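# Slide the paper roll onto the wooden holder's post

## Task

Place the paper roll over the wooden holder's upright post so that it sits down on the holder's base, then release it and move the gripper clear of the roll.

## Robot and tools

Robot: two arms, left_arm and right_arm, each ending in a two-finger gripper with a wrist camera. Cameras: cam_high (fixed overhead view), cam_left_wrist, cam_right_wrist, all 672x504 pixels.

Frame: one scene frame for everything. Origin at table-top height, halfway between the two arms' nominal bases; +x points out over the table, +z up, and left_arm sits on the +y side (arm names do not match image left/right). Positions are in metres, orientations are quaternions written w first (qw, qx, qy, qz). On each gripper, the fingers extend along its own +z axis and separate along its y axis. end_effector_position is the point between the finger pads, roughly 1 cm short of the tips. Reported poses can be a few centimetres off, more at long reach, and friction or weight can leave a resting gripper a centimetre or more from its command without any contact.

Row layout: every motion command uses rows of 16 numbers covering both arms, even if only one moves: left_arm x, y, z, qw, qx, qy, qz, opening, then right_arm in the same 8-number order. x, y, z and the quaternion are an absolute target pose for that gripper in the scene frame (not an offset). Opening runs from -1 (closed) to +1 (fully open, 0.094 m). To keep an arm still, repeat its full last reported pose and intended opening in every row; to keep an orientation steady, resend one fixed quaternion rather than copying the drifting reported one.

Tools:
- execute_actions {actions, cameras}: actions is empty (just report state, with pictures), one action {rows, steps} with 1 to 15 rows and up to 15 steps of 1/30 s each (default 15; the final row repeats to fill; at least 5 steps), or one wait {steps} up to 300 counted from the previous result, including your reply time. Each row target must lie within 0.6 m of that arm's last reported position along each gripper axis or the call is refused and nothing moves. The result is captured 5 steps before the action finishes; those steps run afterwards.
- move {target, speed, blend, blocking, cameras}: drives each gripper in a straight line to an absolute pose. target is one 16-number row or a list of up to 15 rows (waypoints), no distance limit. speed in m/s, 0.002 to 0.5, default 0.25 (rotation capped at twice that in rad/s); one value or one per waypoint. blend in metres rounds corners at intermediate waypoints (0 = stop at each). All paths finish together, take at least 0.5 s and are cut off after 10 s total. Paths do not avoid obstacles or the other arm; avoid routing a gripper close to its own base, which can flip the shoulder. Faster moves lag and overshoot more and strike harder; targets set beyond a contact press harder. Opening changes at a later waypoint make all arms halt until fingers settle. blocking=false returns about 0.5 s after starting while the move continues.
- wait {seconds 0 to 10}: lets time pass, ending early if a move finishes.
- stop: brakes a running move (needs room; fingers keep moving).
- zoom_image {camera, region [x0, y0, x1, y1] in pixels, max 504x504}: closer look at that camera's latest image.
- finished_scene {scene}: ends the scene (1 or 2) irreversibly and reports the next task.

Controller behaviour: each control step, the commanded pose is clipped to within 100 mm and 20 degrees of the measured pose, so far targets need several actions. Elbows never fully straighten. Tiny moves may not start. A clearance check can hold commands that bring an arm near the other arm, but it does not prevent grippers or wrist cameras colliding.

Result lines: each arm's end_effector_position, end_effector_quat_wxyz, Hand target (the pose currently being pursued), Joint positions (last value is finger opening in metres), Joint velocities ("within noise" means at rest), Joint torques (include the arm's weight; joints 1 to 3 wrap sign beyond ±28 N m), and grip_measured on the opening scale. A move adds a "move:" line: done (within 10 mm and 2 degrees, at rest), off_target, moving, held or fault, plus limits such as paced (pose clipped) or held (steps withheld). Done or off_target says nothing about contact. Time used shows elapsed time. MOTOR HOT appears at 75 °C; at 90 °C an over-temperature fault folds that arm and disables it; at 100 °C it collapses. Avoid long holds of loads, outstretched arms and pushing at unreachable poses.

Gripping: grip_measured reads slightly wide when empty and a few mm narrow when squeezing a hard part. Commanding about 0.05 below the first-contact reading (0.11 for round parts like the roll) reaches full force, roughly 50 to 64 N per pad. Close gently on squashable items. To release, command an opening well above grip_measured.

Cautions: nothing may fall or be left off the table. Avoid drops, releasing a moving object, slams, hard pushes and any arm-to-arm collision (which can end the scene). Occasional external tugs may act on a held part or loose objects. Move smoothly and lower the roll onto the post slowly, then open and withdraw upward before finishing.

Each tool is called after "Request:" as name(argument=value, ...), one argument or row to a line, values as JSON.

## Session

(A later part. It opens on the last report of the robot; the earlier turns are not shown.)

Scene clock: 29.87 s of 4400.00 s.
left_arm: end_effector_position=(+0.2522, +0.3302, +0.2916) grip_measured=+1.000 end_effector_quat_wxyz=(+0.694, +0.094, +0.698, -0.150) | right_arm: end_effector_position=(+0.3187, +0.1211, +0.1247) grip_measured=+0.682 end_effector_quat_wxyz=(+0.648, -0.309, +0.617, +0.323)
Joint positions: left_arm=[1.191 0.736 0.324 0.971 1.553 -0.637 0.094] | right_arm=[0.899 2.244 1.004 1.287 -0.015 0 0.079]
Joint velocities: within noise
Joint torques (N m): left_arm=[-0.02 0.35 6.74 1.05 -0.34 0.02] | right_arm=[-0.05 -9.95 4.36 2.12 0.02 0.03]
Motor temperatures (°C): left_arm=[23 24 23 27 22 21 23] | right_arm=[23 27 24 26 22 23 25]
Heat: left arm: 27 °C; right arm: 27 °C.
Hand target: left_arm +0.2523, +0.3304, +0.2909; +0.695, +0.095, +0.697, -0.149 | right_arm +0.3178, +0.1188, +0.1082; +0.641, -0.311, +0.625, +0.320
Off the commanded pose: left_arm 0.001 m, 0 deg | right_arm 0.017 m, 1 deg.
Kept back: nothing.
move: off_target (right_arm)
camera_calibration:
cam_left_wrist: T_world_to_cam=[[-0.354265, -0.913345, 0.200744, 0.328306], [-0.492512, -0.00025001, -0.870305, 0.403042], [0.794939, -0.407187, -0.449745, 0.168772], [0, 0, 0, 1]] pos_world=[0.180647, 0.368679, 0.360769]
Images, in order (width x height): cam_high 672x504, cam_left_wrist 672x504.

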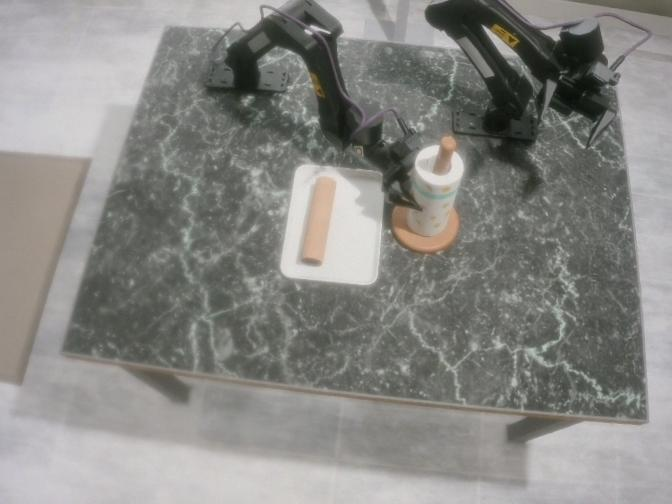

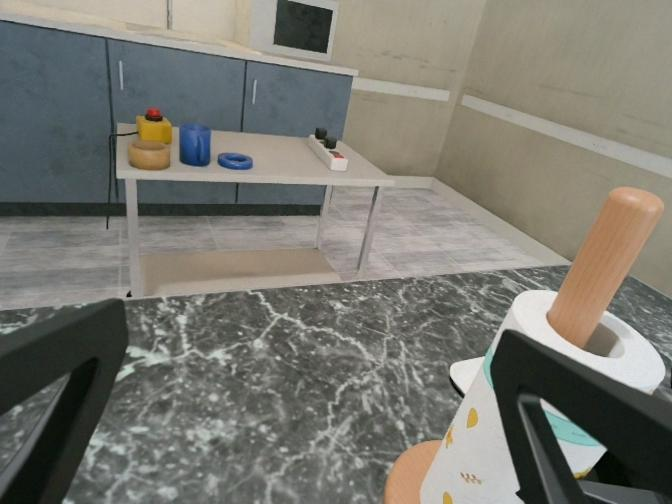

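Request:
move(
  target=[0.2523,0.3305,0.2909,0.695,0.095,0.697,-0.149,1,0.318,0.119,0.09,0.641,-0.311,0.6245,0.3195,0.6],
  speed=0.06,
  cameras=["cam_high","cam_left_wrist"],
)

Request:
zoom_image(
  camera="cam_high",
  region=[370, 100, 500, 260],
)

Scene clock: 30.87 s of 4400.00 s.
left_arm: end_effector_position=(+0.2522, +0.3302, +0.2916) grip_measured=+1.000 end_effector_quat_wxyz=(+0.694, +0.094, +0.698, -0.150) | right_arm: end_effector_position=(+0.3177, +0.1199, +0.1234) grip_measured=+0.683 end_effector_quat_wxyz=(+0.663, -0.301, +0.600, +0.331)
Joint positions: left_arm=[1.191 0.736 0.324 0.971 1.553 -0.637 0.094] | right_arm=[0.899 2.291 1.004 1.387 -0.015 0 0.079]
Joint velocities: within noise
Joint torques (N m): left_arm=[-0.05 0.35 6.82 1.05 -0.35 -0.01] | right_arm=[0.01 -8.98 4.11 1.65 0.03 0.04]
Motor temperatures (°C): left_arm=[23 24 23 27 22 21 23] | right_arm=[23 27 24 26 22 23 25]
Heat: left arm: 27 °C; right arm: 27 °C.
Hand target: left_arm +0.2523, +0.3304, +0.2909; +0.695, +0.095, +0.697, -0.149 | right_arm +0.3169, +0.1177, +0.0906; +0.641, -0.311, +0.624, +0.320
Off the commanded pose: left_arm 0.001 m, 0 deg | right_arm 0.033 m, 4 deg.
Kept back: nothing.
move: off_target (right_arm)
camera_calibration:
cam_left_wrist: T_world_to_cam=[[-0.354265, -0.913345, 0.200744, 0.328306], [-0.492512, -0.00025001, -0.870305, 0.403042], [0.794939, -0.407187, -0.449745, 0.168772], [0, 0, 0, 1]] pos_world=[0.180647, 0.368679, 0.360769]
Images, in order (width x height): cam_high 672x504, cam_left_wrist 672x504.

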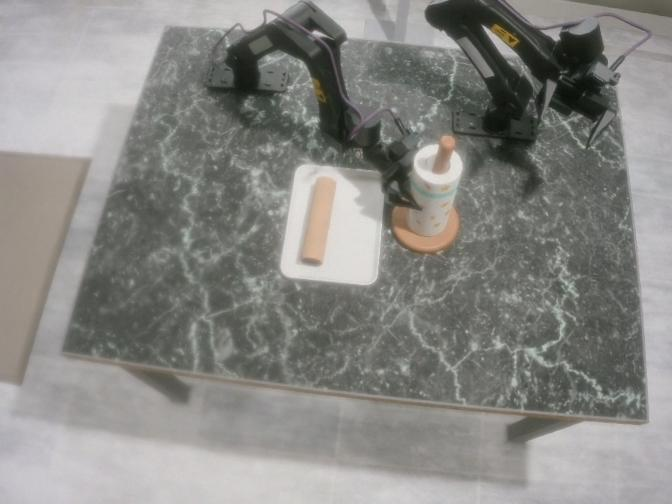

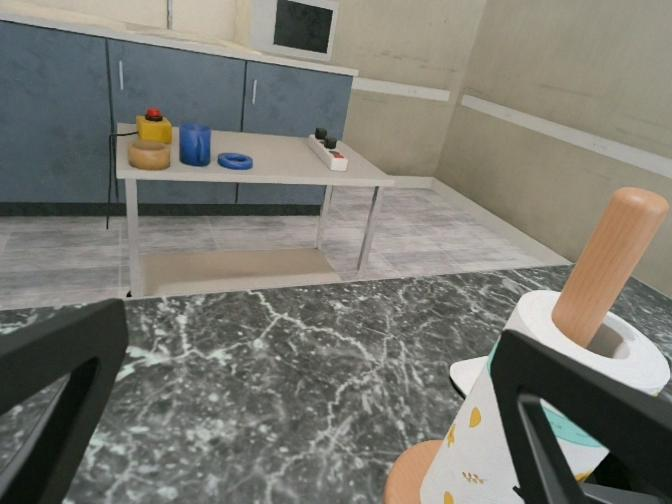

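Scaled by 3.150 from the camera's 672x504 image, which has a finer 960x720 frame.

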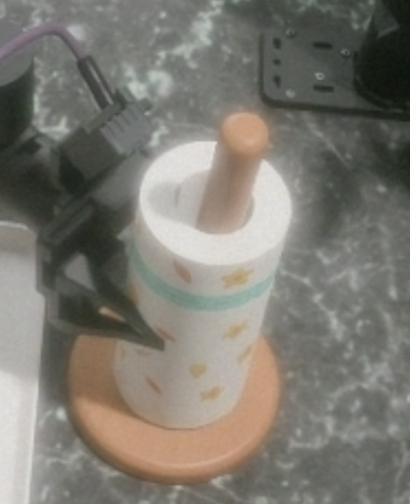

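Request:
move(
  target=[
    [0.2523,0.3305,0.2909,0.695,0.095,0.697,-0.149,1,0.318,0.119,0.125,0.641,-0.311,0.6245,0.3195,0.6],
    [0.2523,0.3305,0.2909,0.695,0.095,0.697,-0.149,1,0.318,0.119,0.128,0.641,-0.311,0.6245,0.3195,1],
  ],
  speed=0.08,
  cameras=["cam_high"],
)

Request:
move(
  target=[0.2523,0.3305,0.2909,0.695,0.095,0.697,-0.149,1,0.222,-0.01,0.14,0.641,-0.311,0.6245,0.3195,1],
  speed=0.15,
  cameras=["cam_high","cam_left_wrist"],
)

Scene clock: 32.40 s of 4400.00 s.
left_arm: end_effector_position=(+0.2522, +0.3302, +0.2916) grip_measured=+1.000 end_effector_quat_wxyz=(+0.694, +0.094, +0.698, -0.150) | right_arm: end_effector_position=(+0.3189, +0.1212, +0.1145) grip_measured=+0.998 end_effector_quat_wxyz=(+0.636, -0.314, +0.629, +0.318)
Joint positions: left_arm=[1.191 0.736 0.324 0.971 1.553 -0.637 0.094] | right_arm=[0.899 2.249 1.004 1.257 -0.015 0.001 0.094]
Joint velocities: within noise
Joint torques (N m): left_arm=[-0.01 0.32 6.79 1.04 -0.34 0.04] | right_arm=[-0.03 -16.38 4.38 1.8 0.01 0.01]
Motor temperatures (°C): left_arm=[23 24 23 27 22 21 23] | right_arm=[23 27 24 26 22 23 25]
Heat: left arm: 27 °C; right arm: 27 °C.
Hand target: left_arm +0.2523, +0.3304, +0.2909; +0.695, +0.095, +0.697, -0.149 | right_arm +0.3181, +0.1192, +0.1280; +0.641, -0.311, +0.624, +0.320
Off the commanded pose: left_arm 0.001 m, 0 deg | right_arm 0.014 m, 1 deg.
Kept back: nothing.
move: off_target (right_arm)
Images, in order (width x height): cam_high 672x504.

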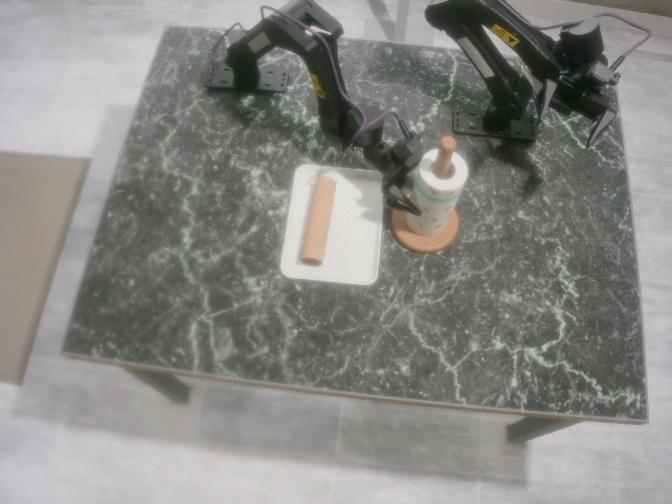

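Scene clock: 33.93 s of 4400.00 s.
left_arm: end_effector_position=(+0.2522, +0.3302, +0.2916) grip_measured=+1.000 end_effector_quat_wxyz=(+0.694, +0.094, +0.698, -0.150) | right_arm: end_effector_position=(+0.2235, -0.0061, +0.1296) grip_measured=+0.998 end_effector_quat_wxyz=(+0.633, -0.314, +0.634, +0.314)
Joint positions: left_arm=[1.191 0.736 0.324 0.971 1.553 -0.637 0.094] | right_arm=[0.893 1.849 0.316 1.531 -0.015 0.001 0.094]
Joint velocities: within noise
Joint torques (N m): left_arm=[-0.01 0.35 6.83 1.05 -0.35 0.02] | right_arm=[-0.61 -10.25 2.54 2.05 -0.16 0.01]
Motor temperatures (°C): left_arm=[23 24 23 27 22 21 23] | right_arm=[23 27 24 27 22 23 25]
Heat: left arm: 27 °C; right arm: 27 °C.
Hand target: left_arm +0.2523, +0.3304, +0.2909; +0.695, +0.095, +0.697, -0.149 | right_arm +0.2221, -0.0098, +0.1398; +0.641, -0.311, +0.625, +0.319
Off the commanded pose: left_arm 0.001 m, 0 deg | right_arm 0.011 m, 2 deg.
Kept back: nothing.
move: off_target (right_arm)
camera_calibration:
cam_left_wrist: T_world_to_cam=[[-0.354265, -0.913345, 0.200744, 0.328306], [-0.492512, -0.00025001, -0.870305, 0.403042], [0.794939, -0.407187, -0.449745, 0.168772], [0, 0, 0, 1]] pos_world=[0.180647, 0.368679, 0.360769]
Images, in order (width x height): cam_high 672x504, cam_left_wrist 672x504.

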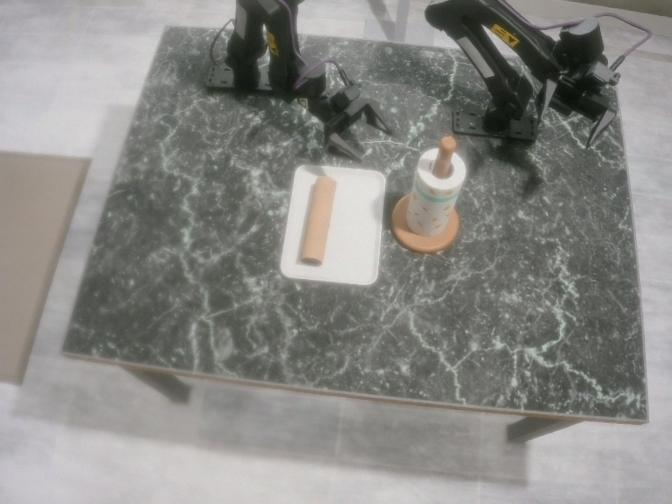

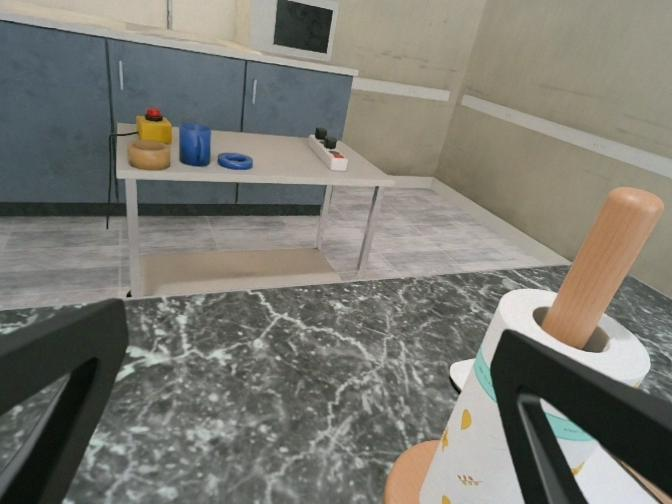

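Standing on base.

Request:
finished_scene(
  scene=1,
)

The scene is finished: the task was done.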